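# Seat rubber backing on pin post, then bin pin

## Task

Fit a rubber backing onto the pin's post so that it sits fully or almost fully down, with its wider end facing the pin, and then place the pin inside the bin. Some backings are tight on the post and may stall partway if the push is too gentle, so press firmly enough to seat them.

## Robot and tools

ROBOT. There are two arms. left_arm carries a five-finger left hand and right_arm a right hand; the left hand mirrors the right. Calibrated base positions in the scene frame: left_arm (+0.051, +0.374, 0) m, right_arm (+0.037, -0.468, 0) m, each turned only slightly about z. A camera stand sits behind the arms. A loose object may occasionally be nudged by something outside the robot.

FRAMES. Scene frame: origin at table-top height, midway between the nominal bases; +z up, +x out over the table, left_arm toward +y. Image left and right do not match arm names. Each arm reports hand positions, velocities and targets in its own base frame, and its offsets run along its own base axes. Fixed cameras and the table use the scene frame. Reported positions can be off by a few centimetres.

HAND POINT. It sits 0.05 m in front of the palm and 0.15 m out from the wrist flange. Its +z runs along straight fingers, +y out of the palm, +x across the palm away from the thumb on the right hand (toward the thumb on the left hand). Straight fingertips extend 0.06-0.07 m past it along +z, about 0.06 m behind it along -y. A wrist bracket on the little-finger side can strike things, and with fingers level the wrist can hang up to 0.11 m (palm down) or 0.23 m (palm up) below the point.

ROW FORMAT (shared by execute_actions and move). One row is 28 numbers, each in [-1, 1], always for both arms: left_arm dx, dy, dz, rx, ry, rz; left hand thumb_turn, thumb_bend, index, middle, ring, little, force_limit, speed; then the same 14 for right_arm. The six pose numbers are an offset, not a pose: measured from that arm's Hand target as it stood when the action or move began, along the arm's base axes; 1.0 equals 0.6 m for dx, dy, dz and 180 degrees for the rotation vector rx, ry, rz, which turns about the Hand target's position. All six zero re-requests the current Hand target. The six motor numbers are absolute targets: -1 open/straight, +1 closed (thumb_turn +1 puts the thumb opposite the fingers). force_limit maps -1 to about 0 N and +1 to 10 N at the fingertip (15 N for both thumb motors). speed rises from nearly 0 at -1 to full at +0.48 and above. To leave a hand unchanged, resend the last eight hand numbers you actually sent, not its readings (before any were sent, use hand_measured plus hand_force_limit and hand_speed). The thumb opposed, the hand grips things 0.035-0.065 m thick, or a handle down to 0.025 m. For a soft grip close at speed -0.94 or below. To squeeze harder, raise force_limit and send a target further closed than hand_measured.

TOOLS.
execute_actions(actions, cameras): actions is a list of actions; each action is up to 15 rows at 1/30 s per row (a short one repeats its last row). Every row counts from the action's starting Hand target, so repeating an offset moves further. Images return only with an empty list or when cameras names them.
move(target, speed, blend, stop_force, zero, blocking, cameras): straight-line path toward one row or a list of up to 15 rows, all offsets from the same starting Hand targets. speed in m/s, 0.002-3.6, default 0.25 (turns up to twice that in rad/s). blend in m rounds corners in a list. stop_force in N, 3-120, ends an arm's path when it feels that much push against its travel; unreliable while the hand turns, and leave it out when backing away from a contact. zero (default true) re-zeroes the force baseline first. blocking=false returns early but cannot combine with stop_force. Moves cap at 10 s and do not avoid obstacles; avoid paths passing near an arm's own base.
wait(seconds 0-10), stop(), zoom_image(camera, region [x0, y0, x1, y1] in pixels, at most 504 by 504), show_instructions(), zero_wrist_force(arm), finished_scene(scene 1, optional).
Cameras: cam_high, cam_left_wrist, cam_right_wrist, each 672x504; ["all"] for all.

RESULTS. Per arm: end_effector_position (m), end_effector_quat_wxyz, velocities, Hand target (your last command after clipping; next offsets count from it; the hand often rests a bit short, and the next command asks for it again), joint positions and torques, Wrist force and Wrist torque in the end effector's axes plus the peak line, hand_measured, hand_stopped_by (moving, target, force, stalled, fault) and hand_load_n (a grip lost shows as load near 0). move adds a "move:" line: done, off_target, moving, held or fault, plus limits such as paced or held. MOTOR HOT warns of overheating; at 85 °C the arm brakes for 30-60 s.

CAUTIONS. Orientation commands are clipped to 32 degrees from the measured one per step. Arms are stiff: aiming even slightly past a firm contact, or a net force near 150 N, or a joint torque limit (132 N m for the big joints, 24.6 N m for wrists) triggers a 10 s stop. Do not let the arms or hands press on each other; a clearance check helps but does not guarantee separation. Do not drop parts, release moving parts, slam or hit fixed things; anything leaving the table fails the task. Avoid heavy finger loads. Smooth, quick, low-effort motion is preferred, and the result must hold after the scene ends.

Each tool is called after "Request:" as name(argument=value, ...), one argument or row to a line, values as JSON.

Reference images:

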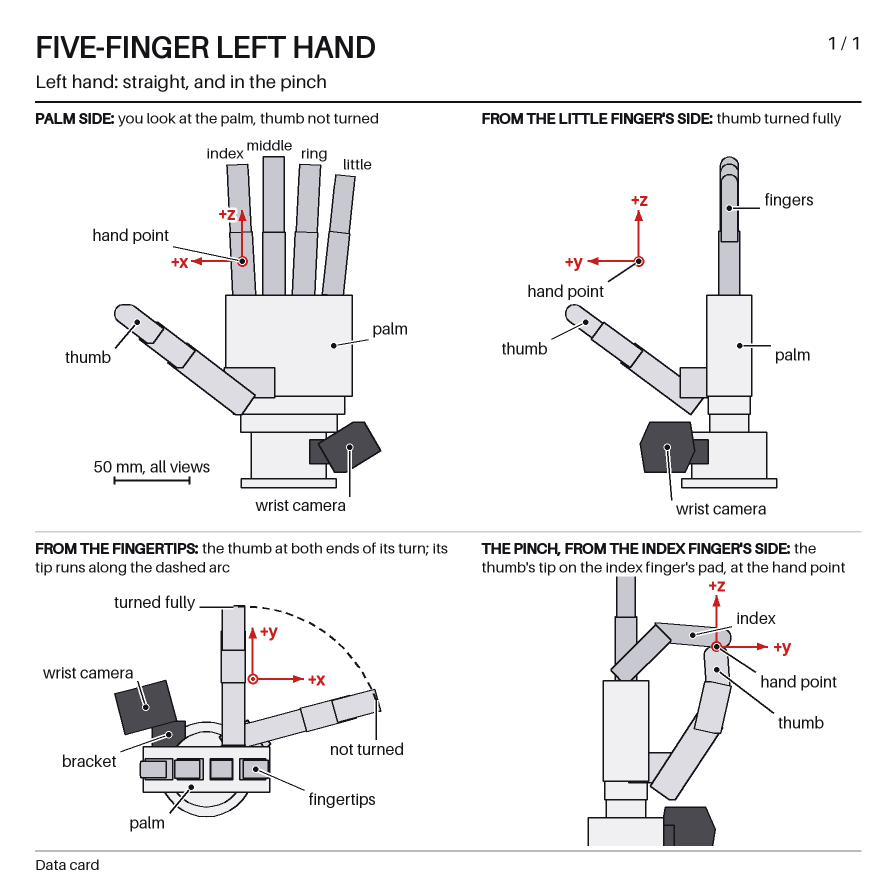

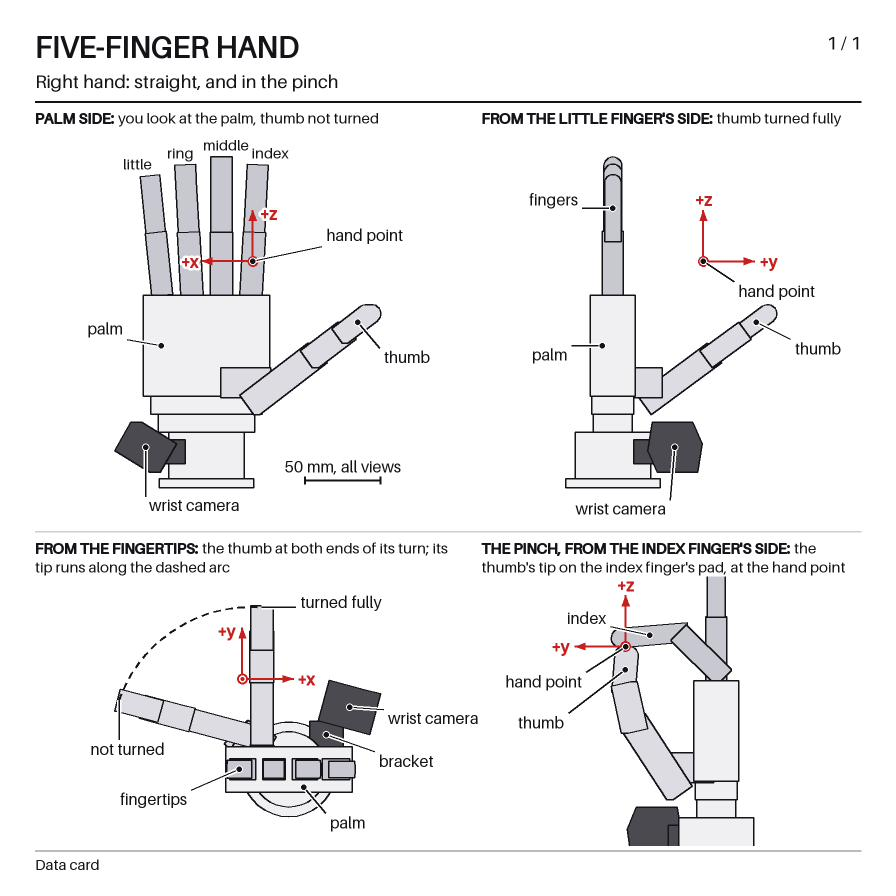

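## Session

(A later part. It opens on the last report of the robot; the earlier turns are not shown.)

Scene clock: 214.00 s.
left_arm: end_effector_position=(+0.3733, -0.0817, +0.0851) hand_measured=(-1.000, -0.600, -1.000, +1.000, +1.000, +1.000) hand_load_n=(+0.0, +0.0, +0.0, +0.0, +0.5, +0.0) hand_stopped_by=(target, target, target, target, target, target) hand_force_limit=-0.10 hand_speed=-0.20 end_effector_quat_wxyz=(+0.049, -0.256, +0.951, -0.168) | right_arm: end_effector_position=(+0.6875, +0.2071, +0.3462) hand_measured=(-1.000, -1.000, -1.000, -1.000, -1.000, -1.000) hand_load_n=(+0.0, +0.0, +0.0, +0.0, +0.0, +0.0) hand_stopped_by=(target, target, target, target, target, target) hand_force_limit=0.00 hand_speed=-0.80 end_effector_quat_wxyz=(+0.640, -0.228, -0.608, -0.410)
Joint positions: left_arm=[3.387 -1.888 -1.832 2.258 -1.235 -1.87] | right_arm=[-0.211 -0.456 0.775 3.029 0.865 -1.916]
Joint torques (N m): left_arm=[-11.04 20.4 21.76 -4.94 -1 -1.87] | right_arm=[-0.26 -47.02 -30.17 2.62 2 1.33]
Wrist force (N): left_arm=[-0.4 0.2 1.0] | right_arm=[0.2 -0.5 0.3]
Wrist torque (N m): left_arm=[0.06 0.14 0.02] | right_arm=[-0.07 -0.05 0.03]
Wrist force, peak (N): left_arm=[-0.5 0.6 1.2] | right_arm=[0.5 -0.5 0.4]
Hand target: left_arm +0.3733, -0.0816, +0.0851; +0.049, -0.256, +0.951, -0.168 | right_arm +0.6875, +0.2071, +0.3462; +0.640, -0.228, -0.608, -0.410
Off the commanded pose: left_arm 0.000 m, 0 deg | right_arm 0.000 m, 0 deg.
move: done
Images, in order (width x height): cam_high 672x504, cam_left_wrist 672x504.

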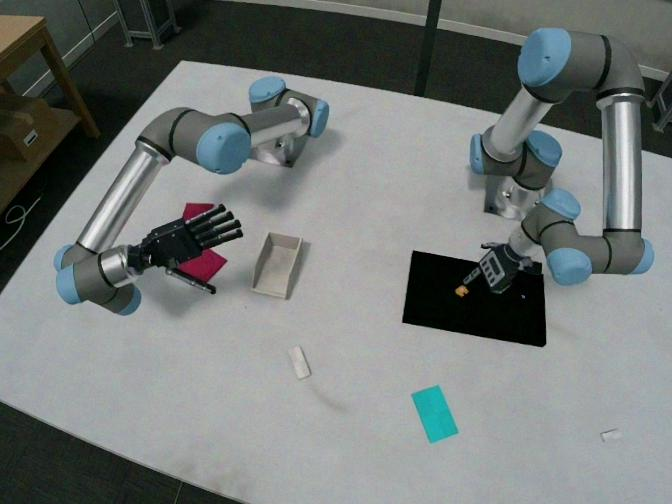

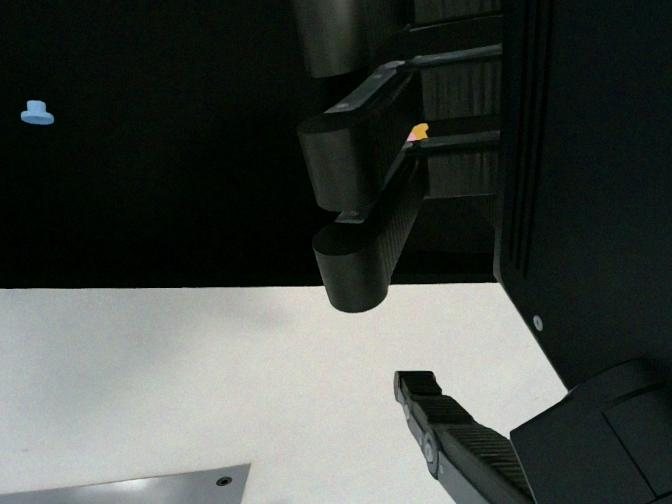

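Request:
move(
  target=[0,0,0,0,0,0,-1,-0.6,-1,-1,-1,-1,-0.1,0.1, 0,0,0,0,0,0,-1,-1,-1,-1,-1,-1,0,-0.8],
  cameras=["cam_left_wrist"],
)

Request:
zoom_image(
  camera="cam_left_wrist",
  region=[380, 60, 520, 200],
)

Scene clock: 216.07 s.
left_arm: end_effector_position=(+0.3733, -0.0816, +0.0851) hand_measured=(-1.000, -0.600, -1.000, -0.526, -1.000, -1.000) hand_load_n=(+0.0, +0.0, +0.0, -21.5, +0.0, +0.0) hand_stopped_by=(target, target, target, stalled, target, target) hand_force_limit=-0.10 hand_speed=0.10 end_effector_quat_wxyz=(+0.049, -0.256, +0.951, -0.168) | right_arm: end_effector_position=(+0.6875, +0.2071, +0.3462) hand_measured=(-1.000, -1.000, -1.000, -1.000, -1.000, -1.000) hand_load_n=(+0.0, +0.0, +0.0, +0.0, +0.0, +0.0) hand_stopped_by=(target, target, target, target, target, target) hand_force_limit=0.00 hand_speed=-0.80 end_effector_quat_wxyz=(+0.640, -0.228, -0.608, -0.410)
Joint positions: left_arm=[3.387 -1.888 -1.832 2.258 -1.236 -1.87] | right_arm=[-0.211 -0.456 0.775 3.029 0.865 -1.916]
Joint torques (N m): left_arm=[-11.08 20.68 15.62 1.82 3.06 -1.68] | right_arm=[-0.27 -47.37 -29.61 2.48 2.01 1.36]
Wrist force (N): left_arm=[-0.6 2.4 -16.0] | right_arm=[0.2 -0.4 0.0]
Wrist torque (N m): left_arm=[0.29 -0.24 -0.02] | right_arm=[-0.03 -0.04 0.03]
Wrist force, peak (N): left_arm=[-0.3 3.0 -16.7] | right_arm=[0.2 -0.8 0.2]
Hand target: left_arm +0.3733, -0.0816, +0.0851; +0.049, -0.256, +0.951, -0.168 | right_arm +0.6875, +0.2071, +0.3462; +0.640, -0.228, -0.608, -0.410
Off the commanded pose: left_arm 0.000 m, 0 deg | right_arm 0.000 m, 0 deg.
move: done
Images, in order (width x height): cam_left_wrist 672x504.

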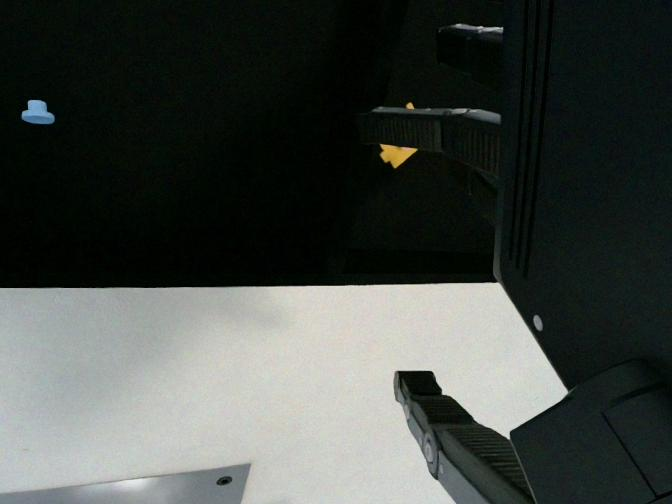

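Scaled by 3.600 from the camera's 672x504 image, which has a finer 960x720 frame.

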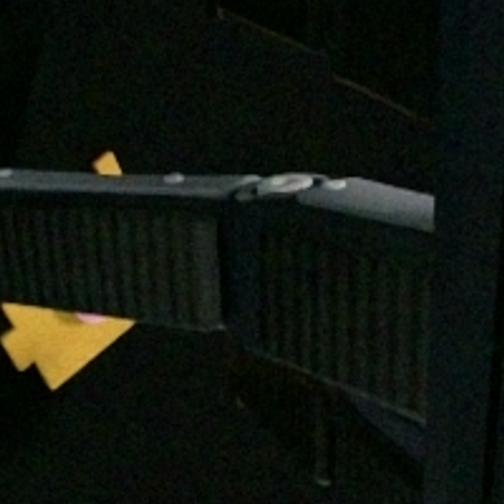

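Request:
move(
  target=[0,0,0.05,0,0,0,-1,-0.6,-1,-0.98,-1,-1,-0.1,0.1, 0,0,0,0,0,0,-1,-1,-1,-1,-1,-1,0,-0.8],
  speed=0.1,
  cameras=["cam_left_wrist"],
)

Request:
zoom_image(
  camera="cam_left_wrist",
  region=[360, 60, 520, 220],
)

Scene clock: 217.77 s.
left_arm: end_effector_position=(+0.3733, -0.0816, +0.1150) hand_measured=(-1.000, -0.600, -1.000, -0.980, -1.000, -1.000) hand_load_n=(+0.0, -0.5, +0.0, +0.0, +0.0, +0.0) hand_stopped_by=(target, target, target, target, target, target) hand_force_limit=-0.10 hand_speed=0.10 end_effector_quat_wxyz=(+0.049, -0.256, +0.951, -0.168) | right_arm: end_effector_position=(+0.6875, +0.2071, +0.3462) hand_measured=(-1.000, -1.000, -1.000, -1.000, -1.000, -1.000) hand_load_n=(+0.0, +0.0, +0.0, +0.0, +0.0, +0.0) hand_stopped_by=(target, target, target, target, target, target) hand_force_limit=0.00 hand_speed=-0.80 end_effector_quat_wxyz=(+0.640, -0.228, -0.608, -0.410)
Joint positions: left_arm=[3.387 -1.851 -1.794 2.183 -1.236 -1.87] | right_arm=[-0.211 -0.456 0.775 3.029 0.865 -1.916]
Joint torques (N m): left_arm=[1.42 35.03 21.42 -4.73 -1.15 1.39] | right_arm=[0.26 -47.12 -29.93 2.62 2.03 1.33]
Wrist force (N): left_arm=[-0.3 0.0 1.2] | right_arm=[0.3 -0.1 0.0]
Wrist torque (N m): left_arm=[-0.01 0.15 0.03] | right_arm=[0.00 -0.06 0.04]
Wrist force, peak (N): left_arm=[-0.5 2.7 -16.0] | right_arm=[0.5 -0.5 0.0]
Hand target: left_arm +0.3733, -0.0816, +0.1151; +0.049, -0.256, +0.951, -0.168 | right_arm +0.6875, +0.2071, +0.3462; +0.640, -0.228, -0.608, -0.410
Off the commanded pose: left_arm 0.000 m, 0 deg | right_arm 0.000 m, 0 deg.
move: done
Images, in order (width x height): cam_left_wrist 672x504.

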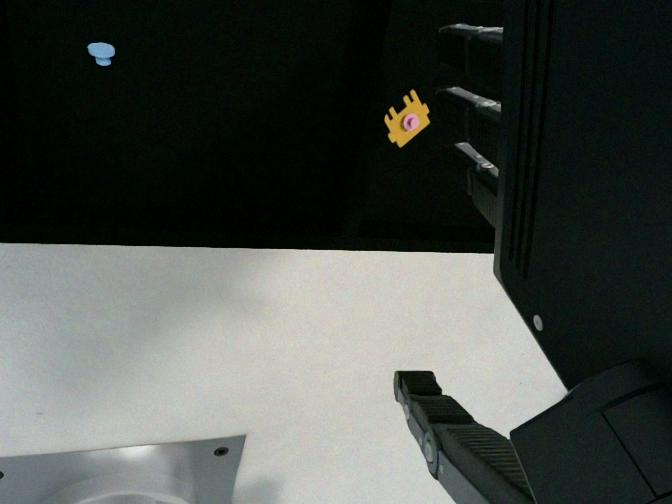

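Scaled by 3.150 from the camera's 672x504 image, which has a finer 960x720 frame.

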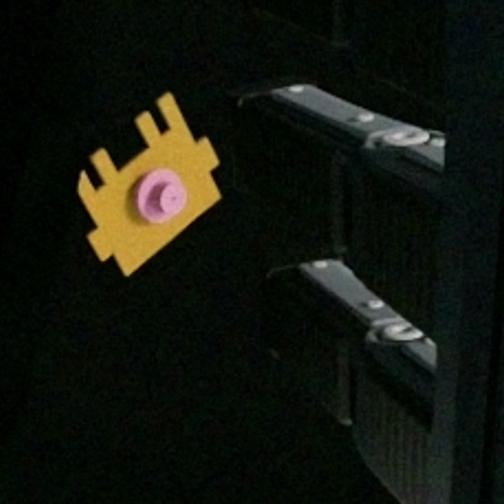

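Request:
move(
  target=[0.01,-0.0173,-0.05,0,0,0,-1,-0.6,-1,-0.98,-1,-1,-0.1,0.1, 0,0,0,0,0,0,-1,-1,-1,-1,-1,-1,0,-0.8],
  speed=0.1,
  cameras=["cam_left_wrist"],
)

Request:
zoom_image(
  camera="cam_left_wrist",
  region=[380, 80, 500, 200],
)

Scene clock: 221.23 s.
left_arm: end_effector_position=(+0.3792, -0.0919, +0.0853) hand_measured=(-1.000, -0.600, -1.000, -0.980, -1.000, -1.000) hand_load_n=(+0.0, +0.0, +0.0, +0.0, +0.0, +0.0) hand_stopped_by=(target, target, target, target, target, target) hand_force_limit=-0.10 hand_speed=0.10 end_effector_quat_wxyz=(+0.049, -0.256, +0.951, -0.168) | right_arm: end_effector_position=(+0.6875, +0.2071, +0.3462) hand_measured=(-1.000, -1.000, -1.000, -1.000, -1.000, -1.000) hand_load_n=(+0.0, +0.0, +0.0, +0.0, +0.0, +0.0) hand_stopped_by=(target, target, target, target, target, target) hand_force_limit=0.00 hand_speed=-0.80 end_effector_quat_wxyz=(+0.640, -0.228, -0.608, -0.410)
Joint positions: left_arm=[3.356 -1.902 -1.809 2.259 -1.239 -1.902] | right_arm=[-0.211 -0.456 0.775 3.029 0.865 -1.916]
Joint torques (N m): left_arm=[-11.98 21.01 3.44 0.12 -1.03 -1.64] | right_arm=[-0.17 -47.33 -29.73 2.59 2.1 1.34]
Wrist force (N): left_arm=[-0.1 0.1 0.8] | right_arm=[0.3 -0.3 -0.1]
Wrist torque (N m): left_arm=[0.02 0.09 0.05] | right_arm=[-0.02 -0.05 0.03]
Wrist force, peak (N): left_arm=[-0.3 0.1 1.4] | right_arm=[0.7 -0.5 0.0]
Hand target: left_arm +0.3793, -0.0920, +0.0851; +0.049, -0.256, +0.951, -0.168 | right_arm +0.6875, +0.2071, +0.3462; +0.640, -0.228, -0.608, -0.410
Off the commanded pose: left_arm 0.000 m, 0 deg | right_arm 0.000 m, 0 deg.
move: done
Images, in order (width x height): cam_left_wrist 672x504.

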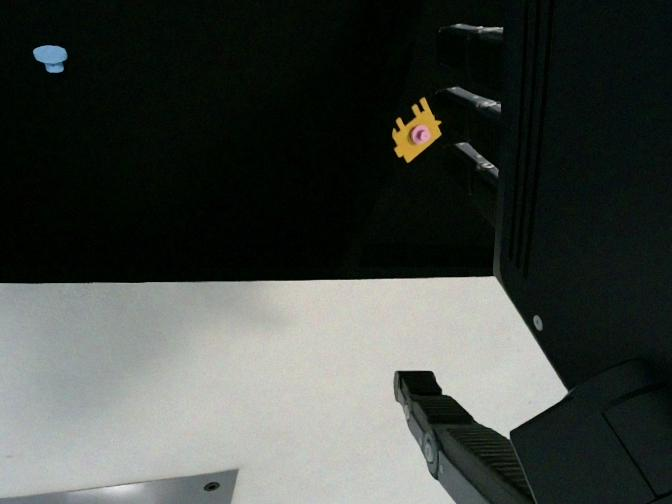

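Scaled by 4.200 from the camera's 672x504 image, which has a finer 960x720 frame.

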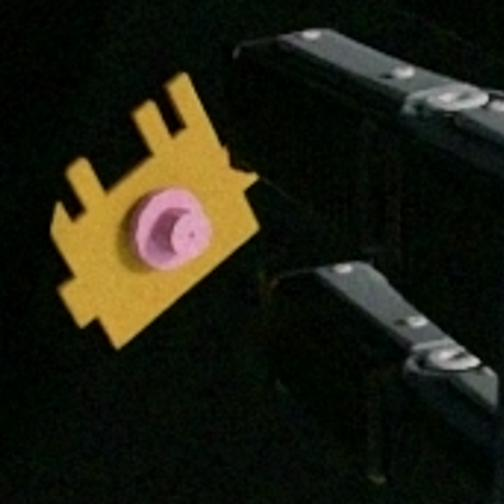

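Request:
move(
  target=[0.0103,-0.0065,-0.03,0,0,0,-1,-0.6,-1,-0.98,-1,-1,-0.1,0.1, 0,0,0,0,0,0,-1,-1,-1,-1,-1,-1,0,-0.8],
  speed=0.06,
  stop_force=5,
  cameras=["cam_left_wrist"],
)

Request:
zoom_image(
  camera="cam_left_wrist",
  region=[390, 90, 500, 200],
)

Scene clock: 224.37 s.
left_arm: end_effector_position=(+0.3840, -0.0951, +0.0706) hand_measured=(-1.000, -0.600, -1.000, -0.980, -1.000, -1.000) hand_load_n=(+0.0, +0.0, +0.0, +0.0, +0.0, +0.5) hand_stopped_by=(target, target, target, target, target, target) hand_force_limit=-0.10 hand_speed=0.10 end_effector_quat_wxyz=(+0.049, -0.256, +0.951, -0.168) | right_arm: end_effector_position=(+0.6875, +0.2071, +0.3462) hand_measured=(-1.000, -1.000, -1.000, -1.000, -1.000, -1.000) hand_load_n=(+0.0, +0.0, +0.0, +0.0, +0.5, +0.0) hand_stopped_by=(target, target, target, target, target, target) hand_force_limit=0.00 hand_speed=-0.80 end_effector_quat_wxyz=(+0.640, -0.228, -0.608, -0.410)
Joint positions: left_arm=[3.345 -1.932 -1.809 2.293 -1.24 -1.914] | right_arm=[-0.211 -0.456 0.775 3.029 0.865 -1.916]
Joint torques (N m): left_arm=[13.09 36.19 1.95 -4.97 0.42 1.61] | right_arm=[0.12 -47.4 -30.39 2.58 2.21 1.26]
Wrist force (N): left_arm=[-0.5 -3.0 -0.8] | right_arm=[0.3 -0.3 -0.1]
Wrist torque (N m): left_arm=[0.25 0.01 0.18] | right_arm=[-0.01 -0.05 0.03]
Wrist force, peak (N): left_arm=[3.2 -7.9 -22.6] | right_arm=[0.4 -0.7 0.1]
Hand target: left_arm +0.3840, -0.0951, +0.0706; +0.049, -0.256, +0.951, -0.168 (not the last commanded pose) | right_arm +0.6875, +0.2071, +0.3462; +0.640, -0.228, -0.608, -0.410
Off the commanded pose: left_arm 0.004 m, 0 deg | right_arm 0.000 m, 0 deg.
move: contact (left_arm)
Images, in order (width x height): cam_left_wrist 672x504.

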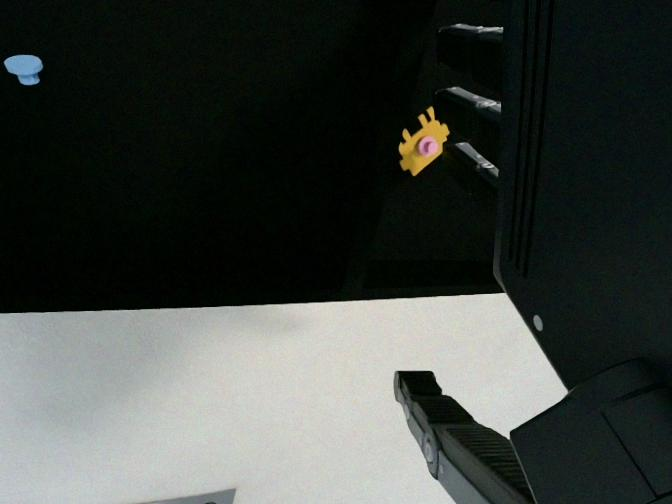

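Scaled by 4.582 from the camera's 672x504 image, which has a finer 960x720 frame.

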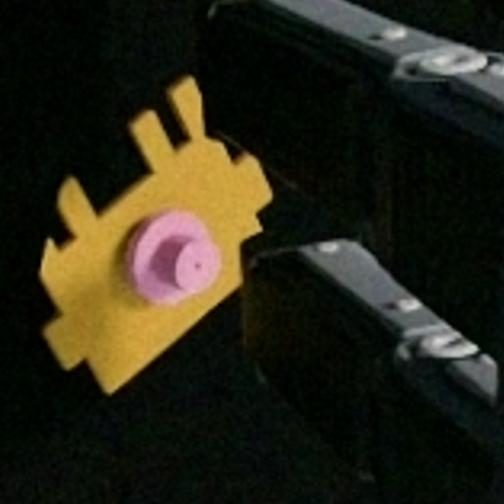

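Request:
move(
  target=[
    [0,0,0.0333,0,0,0,-1,-0.6,-1,-0.98,-1,-1,-0.1,0.1, 0,0,0,0,0,0,-1,-1,-1,-1,-1,-1,0,-0.8],
    [0.0643,0.0137,0.024,0,0,-0.1667,-1,-0.6,-1,-0.98,-1,-1,-0.1,0.1, 0,0,0,0,0,0,-1,-1,-1,-1,-1,-1,0,-0.8],
  ],
  speed=0.12,
  blend=[0.01,0],
  cameras=["cam_left_wrist"],
)

Request:
zoom_image(
  camera="cam_left_wrist",
  region=[390, 90, 500, 200],
)

Scene clock: 228.77 s.
left_arm: end_effector_position=(+0.4226, -0.0869, +0.0850) hand_measured=(-1.000, -0.600, -1.000, -0.980, -1.000, -1.000) hand_load_n=(-0.5, +0.0, +0.0, +0.0, +0.0, +0.0) hand_stopped_by=(target, target, target, target, target, target) hand_force_limit=-0.10 hand_speed=0.10 end_effector_quat_wxyz=(+0.004, -0.001, +0.985, -0.175) | right_arm: end_effector_position=(+0.6875, +0.2071, +0.3462) hand_measured=(-1.000, -1.000, -1.000, -1.000, -1.000, -1.000) hand_load_n=(+0.0, +0.0, +0.0, +0.0, +0.0, +0.0) hand_stopped_by=(target, target, target, target, target, target) hand_force_limit=0.00 hand_speed=-0.80 end_effector_quat_wxyz=(+0.640, -0.228, -0.608, -0.410)
Joint positions: left_arm=[3.313 -2.058 -1.626 2.059 -1.223 -1.393] | right_arm=[-0.211 -0.456 0.775 3.029 0.865 -1.916]
Joint torques (N m): left_arm=[-11.91 26.23 21.89 -4.86 -1.18 1.55] | right_arm=[-0.23 -47.61 -29.75 2.56 2.15 1.23]
Wrist force (N): left_arm=[-0.4 0.3 0.6] | right_arm=[0.2 -0.5 0.2]
Wrist torque (N m): left_arm=[0.07 0.14 -0.14] | right_arm=[-0.05 -0.04 0.03]
Wrist force, peak (N): left_arm=[-0.2 -3.6 -1.0] | right_arm=[0.4 -0.7 -0.1]
Hand target: left_arm +0.4226, -0.0869, +0.0850; +0.004, -0.001, +0.985, -0.175 | right_arm +0.6875, +0.2071, +0.3462; +0.640, -0.228, -0.608, -0.410
Off the commanded pose: left_arm 0.000 m, 0 deg | right_arm 0.000 m, 0 deg.
move: done
Images, in order (width x height): cam_left_wrist 672x504.

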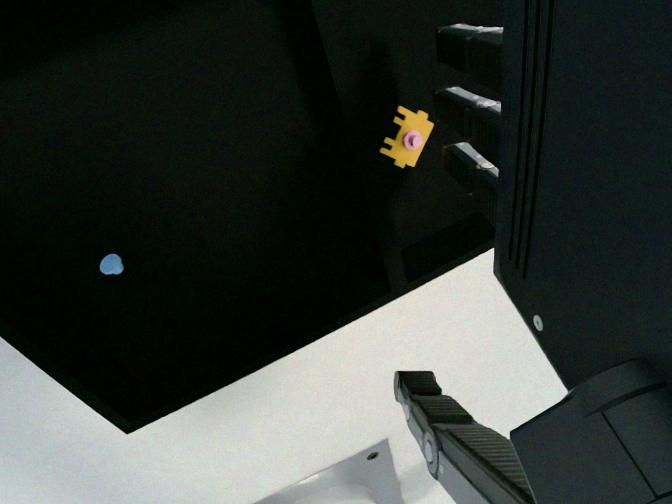

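Scaled by 4.582 from the camera's 672x504 image, which has a finer 960x720 frame.

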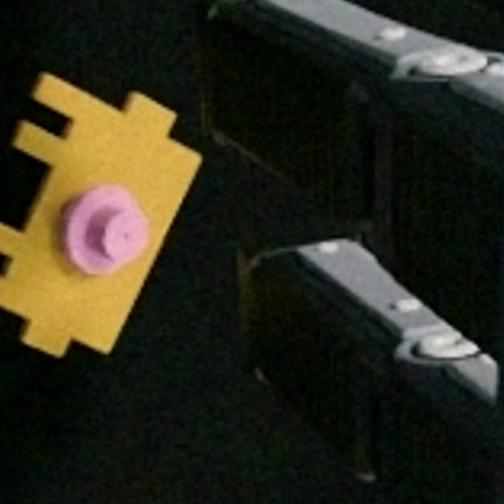

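Request:
move(
  target=[
    [0.0025,-0.0038,0,0,0,0,-1,-0.6,-1,-0.98,-1,1,-0.1,0.3, 0,0,0,0,0,0,-1,-1,-1,-1,-1,-1,0,-0.8],
    [0.0025,-0.0038,-0.0383,0,0,0,-1,-0.6,-1,-0.98,-1,1,-0.1,0.3, 0,0,0,0,0,0,-1,-1,-1,-1,-1,-1,0,-0.8],
  ],
  speed=0.05,
  cameras=["cam_left_wrist"],
)

Request:
zoom_image(
  camera="cam_left_wrist",
  region=[390, 90, 500, 200],
)

Scene clock: 232.70 s.
left_arm: end_effector_position=(+0.4241, -0.0892, +0.0623) hand_measured=(-1.000, -0.600, -1.000, -0.980, -1.000, +1.000) hand_load_n=(+0.0, +0.0, +0.0, +0.0, +0.0, +0.0) hand_stopped_by=(target, target, target, target, target, target) hand_force_limit=-0.10 hand_speed=0.30 end_effector_quat_wxyz=(+0.004, -0.001, +0.985, -0.175) | right_arm: end_effector_position=(+0.6875, +0.2071, +0.3462) hand_measured=(-1.000, -1.000, -1.000, -1.000, -1.000, -1.000) hand_load_n=(+0.0, +0.0, +0.0, -0.5, +0.0, +0.0) hand_stopped_by=(target, target, target, target, target, target) hand_force_limit=0.00 hand_speed=-0.80 end_effector_quat_wxyz=(+0.640, -0.228, -0.608, -0.410)
Joint positions: left_arm=[3.307 -2.09 -1.642 2.109 -1.223 -1.398] | right_arm=[-0.211 -0.456 0.775 3.029 0.865 -1.916]
Joint torques (N m): left_arm=[-11.84 27.76 5.03 0.03 1.2 -1.56] | right_arm=[-0.09 -47.39 -29.46 2.52 2.07 1.31]
Wrist force (N): left_arm=[-0.6 0.5 0.8] | right_arm=[0.2 -0.5 0.1]
Wrist torque (N m): left_arm=[0.10 0.18 0.01] | right_arm=[-0.06 -0.05 0.03]
Wrist force, peak (N): left_arm=[-0.9 0.7 0.8] | right_arm=[0.3 -0.9 0.3]
Hand target: left_arm +0.4241, -0.0892, +0.0621; +0.004, -0.001, +0.985, -0.175 | right_arm +0.6875, +0.2071, +0.3462; +0.640, -0.228, -0.608, -0.410
Off the commanded pose: left_arm 0.000 m, 0 deg | right_arm 0.000 m, 0 deg.
move: done
Images, in order (width x height): cam_left_wrist 672x504.

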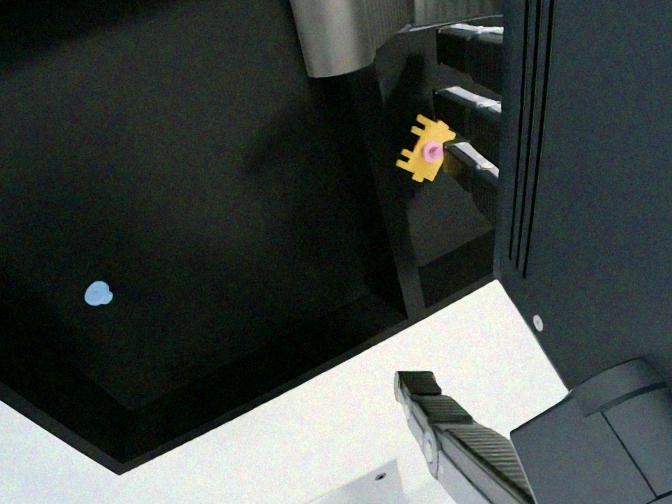

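Scaled by 4.582 from the camera's 672x504 image, which has a finer 960x720 frame.

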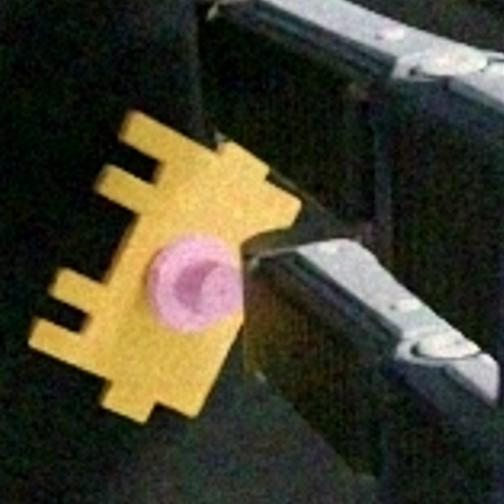

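Request:
move(
  target=[0,0,-0.02,0,0,0,-1,-0.6,-1,-0.98,-1,1,-0.1,0.3, 0,0,0,0,0,0,-1,-1,-1,-1,-1,-1,0,-0.8],
  speed=0.015,
  stop_force=10,
  cameras=["cam_left_wrist"],
)

Request:
zoom_image(
  camera="cam_left_wrist",
  region=[390, 90, 500, 200],
)

Scene clock: 235.33 s.
left_arm: end_effector_position=(+0.4241, -0.0892, +0.0556) hand_measured=(-1.000, -0.600, -1.000, -0.980, -1.000, +1.000) hand_load_n=(+0.0, +0.0, +0.0, +0.0, +0.0, +0.0) hand_stopped_by=(target, target, target, target, target, target) hand_force_limit=-0.10 hand_speed=0.30 end_effector_quat_wxyz=(+0.003, -0.001, +0.985, -0.175) | right_arm: end_effector_position=(+0.6875, +0.2071, +0.3462) hand_measured=(-1.000, -1.000, -1.000, -1.000, -1.000, -1.000) hand_load_n=(+0.0, +0.0, +0.0, +0.0, +0.0, +0.0) hand_stopped_by=(target, target, target, target, target, target) hand_force_limit=0.00 hand_speed=-0.80 end_effector_quat_wxyz=(+0.640, -0.228, -0.608, -0.410)
Joint positions: left_arm=[3.307 -2.099 -1.648 2.124 -1.223 -1.398] | right_arm=[-0.211 -0.456 0.775 3.029 0.865 -1.916]
Joint torques (N m): left_arm=[-10.79 42.26 22.49 -4.68 0.58 -1.53] | right_arm=[-0.12 -47.56 -29.24 2.53 2.14 1.25]
Wrist force (N): left_arm=[-0.2 0.4 -0.3] | right_arm=[0.0 -0.4 0.2]
Wrist torque (N m): left_arm=[0.22 0.25 0.02] | right_arm=[-0.04 -0.03 0.02]
Wrist force, peak (N): left_arm=[-1.0 -4.6 -11.5] | right_arm=[0.5 -0.6 0.1]
Hand target: left_arm +0.4241, -0.0892, +0.0556; +0.003, -0.001, +0.985, -0.175 (not the last commanded pose) | right_arm +0.6875, +0.2071, +0.3462; +0.640, -0.228, -0.608, -0.410
Off the commanded pose: left_arm 0.006 m, 0 deg | right_arm 0.000 m, 0 deg.
move: contact (left_arm)
Images, in order (width x height): cam_left_wrist 672x504.

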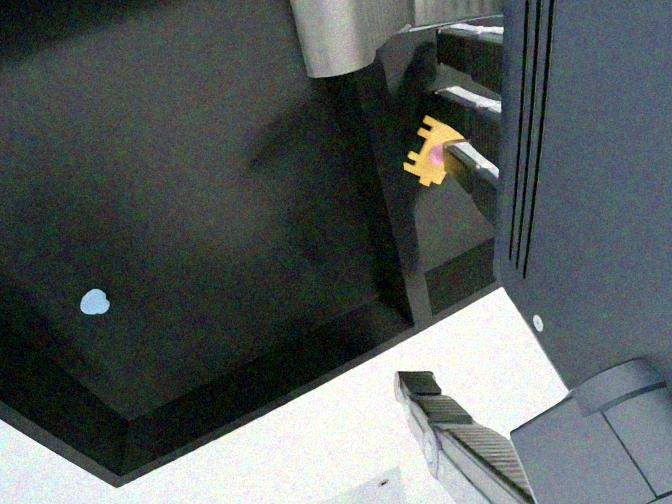

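Scaled by 4.582 from the camera's 672x504 image, which has a finer 960x720 frame.

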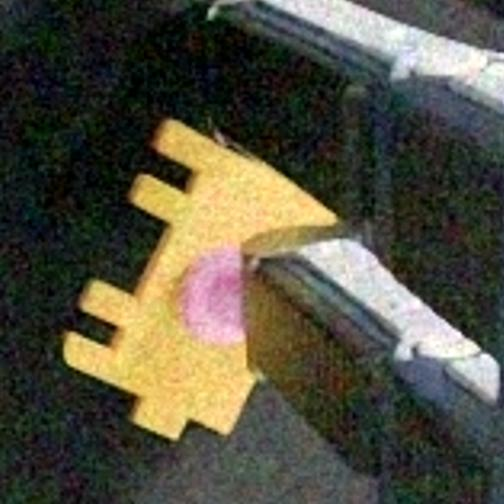

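Request:
move(
  target=[0,0,-0.01,0,0,0,-1,-0.6,-1,-0.98,-1,1,-0.1,0.3, 0,0,0,0,0,0,-1,-1,-1,-1,-1,-1,0,-0.8],
  speed=0.01,
  stop_force=20,
  cameras=["cam_left_wrist"],
)

Request:
zoom_image(
  camera="cam_left_wrist",
  region=[390, 90, 500, 200],
)

Scene clock: 237.40 s.
left_arm: end_effector_position=(+0.4241, -0.0892, +0.0537) hand_measured=(-1.000, -0.600, -1.000, -0.980, -1.000, +1.000) hand_load_n=(+0.0, +0.0, +0.5, +0.0, +0.0, +0.0) hand_stopped_by=(target, target, target, target, target, target) hand_force_limit=-0.10 hand_speed=0.30 end_effector_quat_wxyz=(+0.004, -0.001, +0.985, -0.175) | right_arm: end_effector_position=(+0.6875, +0.2071, +0.3462) hand_measured=(-1.000, -1.000, -1.000, -1.000, -1.000, -1.000) hand_load_n=(+0.0, +0.0, +0.0, +0.0, +0.0, +0.0) hand_stopped_by=(target, target, target, target, target, target) hand_force_limit=0.00 hand_speed=-0.80 end_effector_quat_wxyz=(+0.640, -0.228, -0.608, -0.410)
Joint positions: left_arm=[3.307 -2.102 -1.65 2.128 -1.223 -1.398] | right_arm=[-0.211 -0.456 0.775 3.029 0.865 -1.916]
Joint torques (N m): left_arm=[-11.43 34.83 17.93 -1.5 -1.97 -1.48] | right_arm=[0.4 -47.45 -29.86 2.55 2.09 1.17]
Wrist force (N): left_arm=[-0.3 -4.0 -21.0] | right_arm=[0.2 -0.6 0.1]
Wrist torque (N m): left_arm=[1.47 0.33 0.04] | right_arm=[-0.06 -0.05 0.02]
Wrist force, peak (N): left_arm=[-2.0 -7.0 -31.1] | right_arm=[0.6 -0.6 0.5]
Hand target: left_arm +0.4241, -0.0892, +0.0537; +0.004, -0.001, +0.985, -0.175 (not the last commanded pose) | right_arm +0.6875, +0.2071, +0.3462; +0.640, -0.228, -0.608, -0.410
Off the commanded pose: left_arm 0.004 m, 0 deg | right_arm 0.000 m, 0 deg.
move: contact (left_arm)
Images, in order (width x height): cam_left_wrist 672x504.

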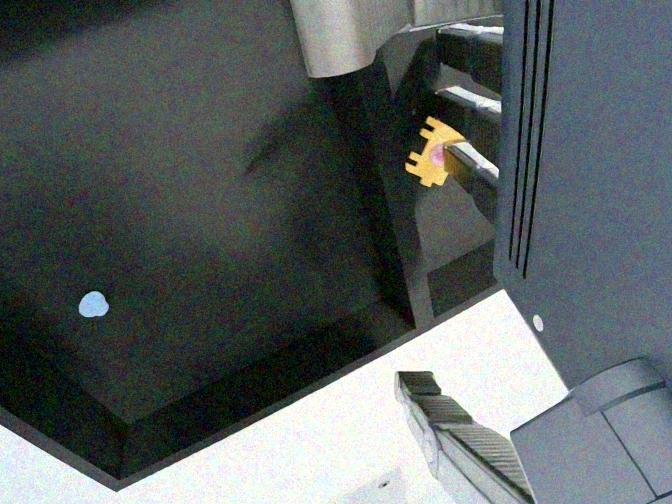

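Scaled by 4.582 from the camera's 672x504 image, which has a finer 960x720 frame.

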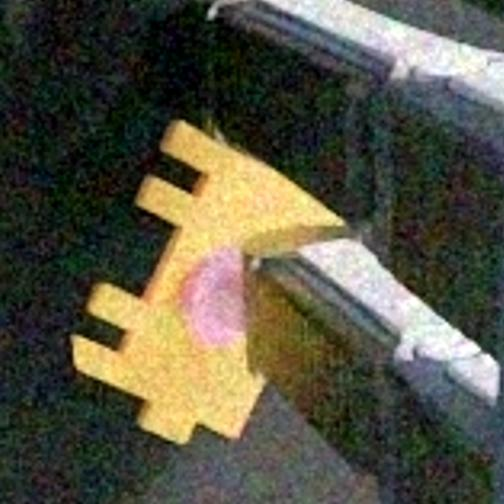

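Request:
move(
  target=[0,0,0.0667,0,0,0,-1,-0.6,-1,-0.98,-1,1,-0.1,0.3, 0,0,0,0,0,0,-1,-1,-1,-1,-1,-1,0,-0.8],
  speed=0.1,
  cameras=["cam_left_wrist"],
)

Request:
zoom_image(
  camera="cam_left_wrist",
  region=[370, 80, 460, 180],
)

Scene clock: 239.23 s.
left_arm: end_effector_position=(+0.4241, -0.0892, +0.0935) hand_measured=(-1.000, -0.600, -1.000, -0.980, -1.000, +1.000) hand_load_n=(+0.0, +0.0, +0.0, +0.0, +0.0, -0.5) hand_stopped_by=(target, target, target, target, target, target) hand_force_limit=-0.10 hand_speed=0.30 end_effector_quat_wxyz=(+0.004, -0.001, +0.985, -0.175) | right_arm: end_effector_position=(+0.6875, +0.2071, +0.3462) hand_measured=(-1.000, -1.000, -1.000, -1.000, -1.000, -1.000) hand_load_n=(+0.0, +0.0, +0.0, -0.5, +0.0, +0.0) hand_stopped_by=(target, target, target, target, target, target) hand_force_limit=0.00 hand_speed=-0.80 end_effector_quat_wxyz=(+0.640, -0.228, -0.608, -0.410)
Joint positions: left_arm=[3.307 -2.052 -1.611 2.039 -1.223 -1.398] | right_arm=[-0.211 -0.456 0.775 3.029 0.865 -1.916]
Joint torques (N m): left_arm=[1.44 43.05 22.03 -5.17 1.85 1.46] | right_arm=[-0.56 -47.6 -29.41 2.45 2.01 1.2]
Wrist force (N): left_arm=[-0.6 0.4 0.6] | right_arm=[0.4 -0.3 0.1]
Wrist torque (N m): left_arm=[0.08 0.17 -0.01] | right_arm=[-0.03 -0.07 0.04]
Wrist force, peak (N): left_arm=[-0.2 -4.3 -21.6] | right_arm=[0.5 -0.7 0.0]
Hand target: left_arm +0.4241, -0.0892, +0.0937; +0.004, -0.001, +0.985, -0.175 | right_arm +0.6875, +0.2071, +0.3462; +0.640, -0.228, -0.608, -0.410
Off the commanded pose: left_arm 0.000 m, 0 deg | right_arm 0.000 m, 0 deg.
move: done
Images, in order (width x height): cam_left_wrist 672x504.

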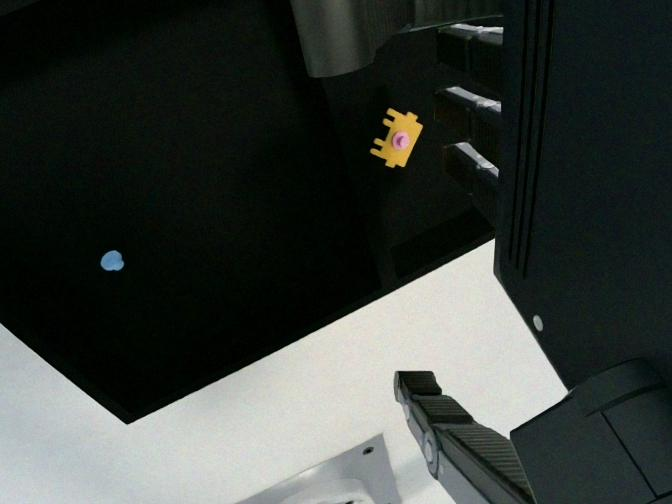

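Scaled by 5.040 from the camera's 672x504 image, which has a finer 960x720 frame.

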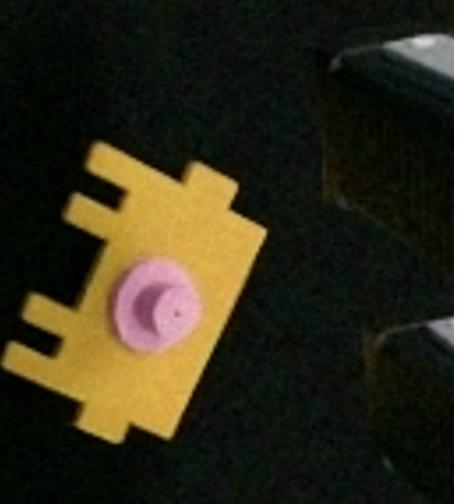

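Request:
move(
  target=[
    [0,-0.01,0.035,0,0,0,0.64,-0.62,0.28,0.4,1,1,-0.1,0, 0,0,0,0,0,0,-1,-1,-1,-1,-1,-1,0,-0.8],
    [-0.013,-0.1115,-0.0353,-0.1358,-0.0364,0.1641,0.64,-0.62,0.28,0.4,1,1,-0.1,0, 0,0,0,0,0,0,-1,-1,-1,-1,-1,-1,0,-0.8],
  ],
  speed=0.12,
  blend=[0.01,0],
  cameras=["cam_left_wrist","cam_high"],
)

Request:
zoom_image(
  camera="cam_left_wrist",
  region=[165, 160, 285, 260],
)

Scene clock: 255.87 s.
left_arm: end_effector_position=(+0.4163, -0.1561, +0.0725) hand_measured=(+0.640, -0.620, +0.280, +0.400, +1.000, +1.000) hand_load_n=(+0.0, +0.0, +0.0, +0.0, +0.5, +0.0) hand_stopped_by=(target, target, target, target, target, target) hand_force_limit=-0.10 hand_speed=0.00 end_effector_quat_wxyz=(+0.102, -0.241, +0.891, -0.370) end_effector_velocity=(+0.000, +0.000, +0.000) end_effector_angular_velocity=(+0.000, -0.002, +0.003) | right_arm: end_effector_position=(+0.6875, +0.2071, +0.3462) hand_measured=(-1.000, -1.000, -1.000, -1.000, -1.000, -1.000) hand_load_n=(+0.0, +0.0, +0.0, +0.0, +0.0, +0.0) hand_stopped_by=(target, target, target, target, target, target) hand_force_limit=0.00 hand_speed=-0.80 end_effector_quat_wxyz=(+0.640, -0.228, -0.608, -0.410)
Joint positions: left_arm=[3.44 -1.915 -1.911 2.486 -0.81 -1.893] | right_arm=[-0.211 -0.456 0.775 3.029 0.865 -1.916]
Joint velocities: left_arm=[0 0.001 -0.002 0.005 0 -0.004] | right_arm=[within noise]
Joint torques (N m): left_arm=[12.18 36.29 1.89 0.57 2.35 -1.92] | right_arm=[-0.71 -47.46 -29.72 2.51 2.13 1.18]
Wrist force (N): left_arm=[-0.3 0.6 0.6] | right_arm=[0.3 -0.3 0.1]
Wrist torque (N m): left_arm=[0.26 0.15 -0.01] | right_arm=[-0.03 -0.06 0.04]
Wrist force, peak (N): left_arm=[-0.8 0.4 1.3] | right_arm=[0.5 -0.7 0.3]
Hand target: left_arm +0.4163, -0.1561, +0.0725; +0.103, -0.241, +0.891, -0.370 | right_arm +0.6875, +0.2071, +0.3462; +0.640, -0.228, -0.608, -0.410
Off the commanded pose: left_arm 0.000 m, 0 deg | right_arm 0.000 m, 0 deg.
move: done
Images, in order (width x height): cam_high 672x504, cam_left_wrist 672x504.

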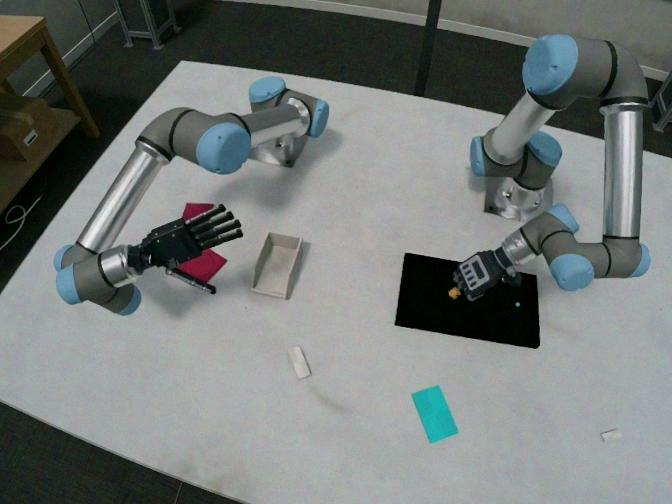

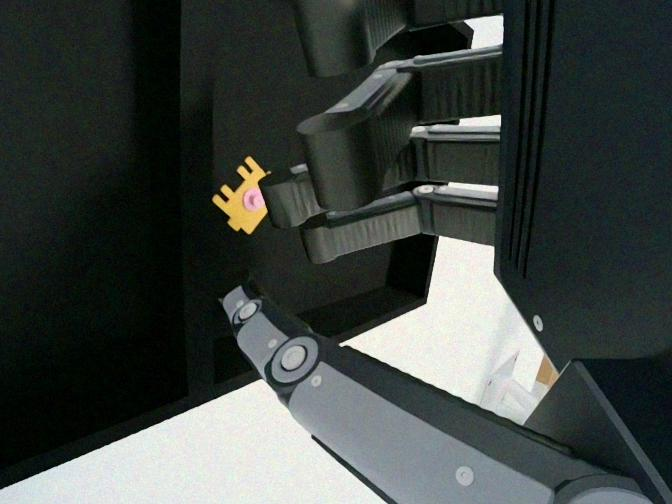

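Scaled by 4.200 from the camera's 672x504 image, which has a finer 960x720 frame.

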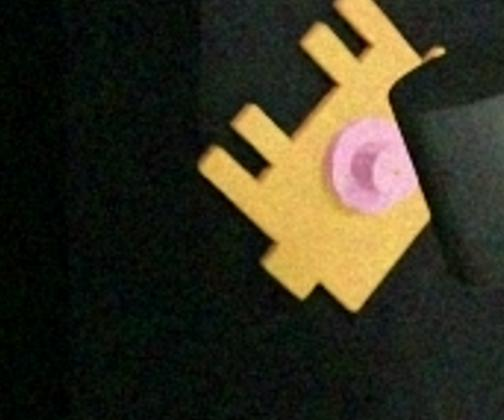

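Request:
move(
  target=[
    [0.0192,-0.0332,0,0,0,0,0.64,-0.62,0.28,0.4,1,1,-0.1,0, 0,0,0,0,0,0,-1,-1,-1,-1,-1,-1,0,-0.8],
    [0.0192,-0.0332,-0.055,0,0,0,0.64,-0.62,0.28,0.4,1,1,-0.1,0, 0,0,0,0,0,0,-1,-1,-1,-1,-1,-1,0,-0.8],
  ],
  speed=0.08,
  blend=[0.01,0],
  cameras=["cam_left_wrist"],
)

Request:
zoom_image(
  camera="cam_left_wrist",
  region=[200, 180, 320, 290],
)

Scene clock: 258.73 s.
left_arm: end_effector_position=(+0.4278, -0.1760, +0.0397) hand_measured=(+0.640, -0.620, +0.280, +0.400, +1.000, +1.000) hand_load_n=(-0.5, +0.0, +0.0, +0.0, +0.0, +0.0) hand_stopped_by=(target, target, target, target, target, target) hand_force_limit=-0.10 hand_speed=0.00 end_effector_quat_wxyz=(+0.103, -0.241, +0.891, -0.370) end_effector_velocity=(+0.000, +0.000, -0.001) end_effector_angular_velocity=(+0.000, -0.001, +0.000) | right_arm: end_effector_position=(+0.6875, +0.2071, +0.3462) hand_measured=(-1.000, -1.000, -1.000, -1.000, -1.000, -1.000) hand_load_n=(+0.0, +0.0, +0.0, +0.0, +0.0, +0.0) hand_stopped_by=(target, target, target, target, target, target) hand_force_limit=0.00 hand_speed=-0.80 end_effector_quat_wxyz=(+0.640, -0.228, -0.608, -0.410)
Joint positions: left_arm=[3.378 -1.983 -1.899 2.599 -0.826 -1.976] | right_arm=[-0.211 -0.456 0.775 3.029 0.865 -1.916]
Joint velocities: left_arm=[0 -0.002 -0.001 0.005 0 -0.001] | right_arm=[within noise]
Joint torques (N m): left_arm=[-12.2 23.4 1.78 0.45 -0.67 -1.71] | right_arm=[0.35 -47.51 -29.79 2.4 2.17 1.32]
Wrist force (N): left_arm=[-0.2 0.1 1.1] | right_arm=[0.3 -0.4 0.0]
Wrist torque (N m): left_arm=[0.12 0.14 -0.04] | right_arm=[-0.03 -0.05 0.03]
Wrist force, peak (N): left_arm=[0.2 0.9 1.4] | right_arm=[0.3 -0.7 0.0]
Hand target: left_arm +0.4279, -0.1760, +0.0395; +0.103, -0.241, +0.891, -0.370 | right_arm +0.6875, +0.2071, +0.3462; +0.640, -0.228, -0.608, -0.410
Off the commanded pose: left_arm 0.000 m, 0 deg | right_arm 0.000 m, 0 deg.
move: done
Images, in order (width x height): cam_left_wrist 672x504.

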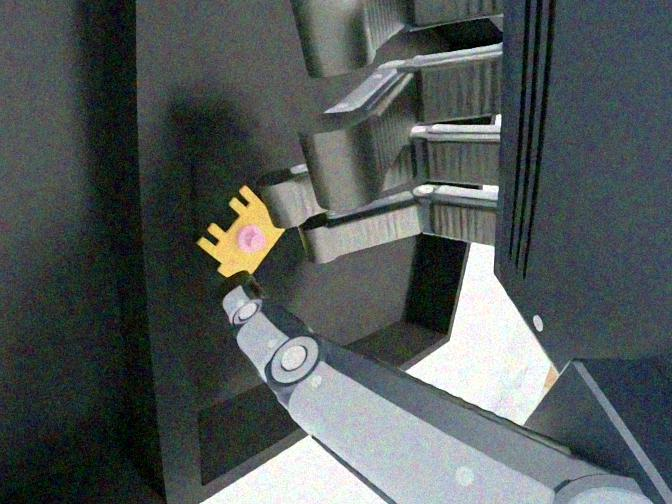

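Scaled by 4.200 from the camera's 672x504 image, which has a finer 960x720 frame.

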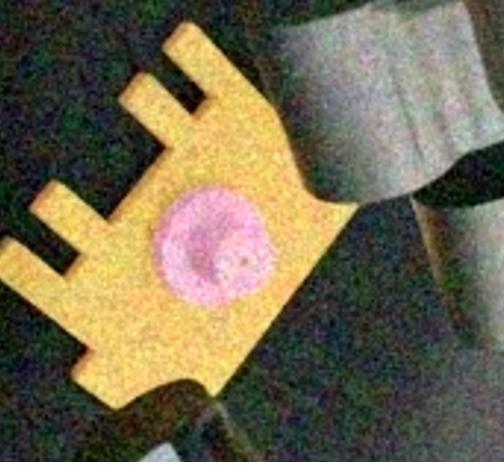

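Request:
zoom_image(
  camera="cam_left_wrist",
  region=[230, 215, 275, 260],
)

Scaled by 11.200 from the camera's 672x504 image, which has a finer 960x720 frame.

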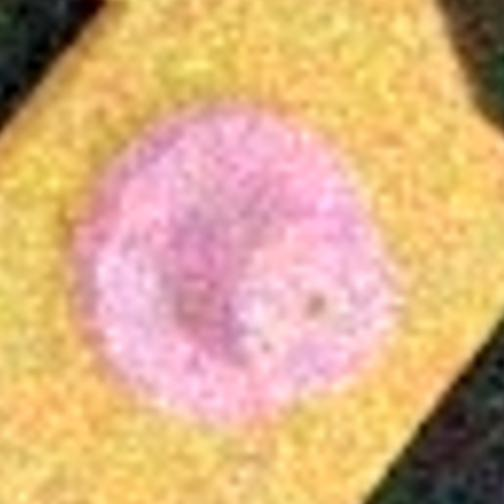

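Request:
move(
  target=[
    [0,0.005,0.035,-0.03,-0.004,-0.06,-1,-0.6,-1,-0.98,-1,-1,-0.1,0.2, 0,0,0,0,0,0,-1,-1,-1,-1,-1,-1,0,-0.8],
    [-0.0082,0.0143,-0.0212,-0.1186,-0.0156,-0.2471,-1,-0.6,-1,-0.98,-1,-1,-0.1,0.2, 0,0,0,0,0,0,-1,-1,-1,-1,-1,-1,0,-0.8],
  ],
  speed=[0.12,0.2],
  blend=[0.01,0],
  cameras=["cam_left_wrist"],
)

Request:
zoom_image(
  camera="cam_left_wrist",
  region=[230, 190, 320, 280],
)

Scene clock: 270.07 s.
left_arm: end_effector_position=(+0.4229, -0.1674, +0.0268) hand_measured=(-1.000, -0.600, -1.000, -0.980, -1.000, -1.000) hand_load_n=(-0.5, +0.0, +0.0, -0.5, +0.0, +0.0) hand_stopped_by=(target, target, target, target, target, target) hand_force_limit=-0.10 hand_speed=0.20 end_effector_quat_wxyz=(-0.068, +0.107, +0.831, -0.541) | right_arm: end_effector_position=(+0.6875, +0.2071, +0.3462) hand_measured=(-1.000, -1.000, -1.000, -1.000, -1.000, -1.000) hand_load_n=(+0.0, +0.0, +0.0, +0.0, +0.0, +0.0) hand_stopped_by=(target, target, target, target, target, target) hand_force_limit=0.00 hand_speed=-0.80 end_effector_quat_wxyz=(+0.640, -0.228, -0.608, -0.410)
Joint positions: left_arm=[3.454 -2.459 -1.658 1.664 -0.689 -0.565] | right_arm=[-0.211 -0.456 0.775 3.029 0.865 -1.916]
Joint torques (N m): left_arm=[-11.32 32.39 16.83 -5.34 -0.65 1.77] | right_arm=[-0.08 -47.74 -29.19 2.51 2.27 1.18]
Wrist force (N): left_arm=[-0.1 0.9 0.8] | right_arm=[0.4 -0.8 0.1]
Wrist torque (N m): left_arm=[0.35 0.08 -0.19] | right_arm=[-0.10 -0.08 0.03]
Wrist force, peak (N): left_arm=[-0.1 0.7 1.4] | right_arm=[0.4 -0.8 0.1]
Hand target: left_arm +0.4229, -0.1674, +0.0268; -0.068, +0.107, +0.831, -0.541 | right_arm +0.6875, +0.2071, +0.3462; +0.640, -0.228, -0.608, -0.410
Off the commanded pose: left_arm 0.000 m, 0 deg | right_arm 0.000 m, 0 deg.
move: done
Images, in order (width x height): cam_left_wrist 672x504.

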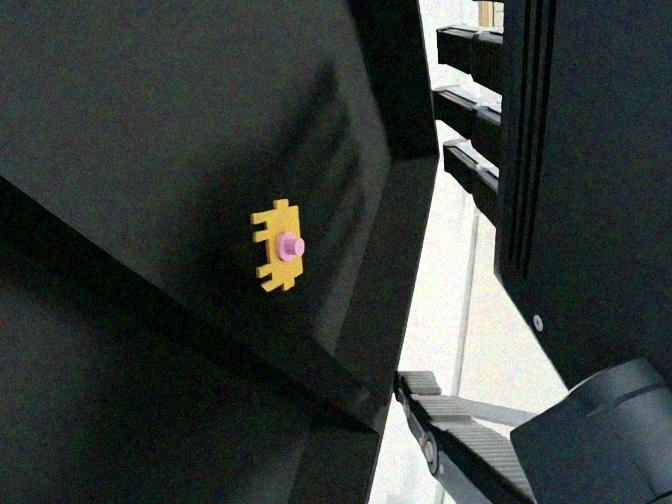

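Scaled by 5.600 from the camera's 672x504 image, which has a finer 960x720 frame.

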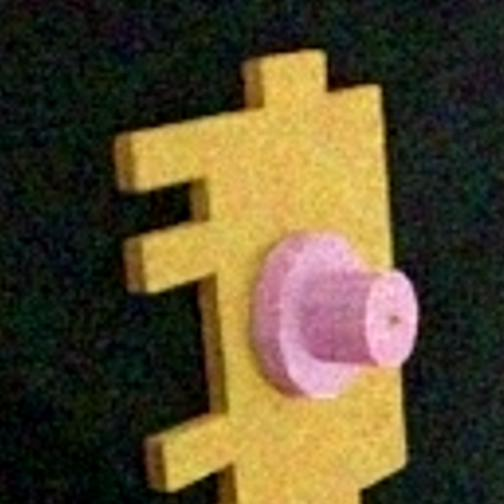

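Request:
zoom_image(
  camera="cam_left_wrist",
  region=[265, 220, 315, 270],
)

Scaled by 10.080 from the camera's 672x504 image, which has a finer 960x720 frame.

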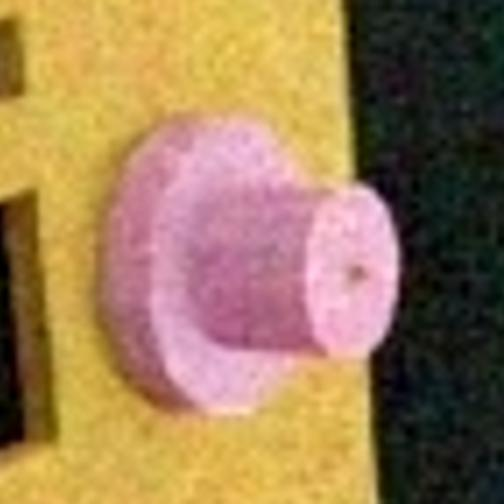

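Request:
zoom_image(
  camera="cam_left_wrist",
  region=[240, 192, 316, 298],
)

Scaled by 4.755 from the camera's 672x504 image, which has a finer 960x720 frame.

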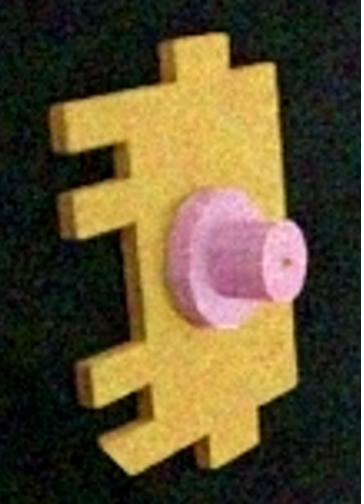

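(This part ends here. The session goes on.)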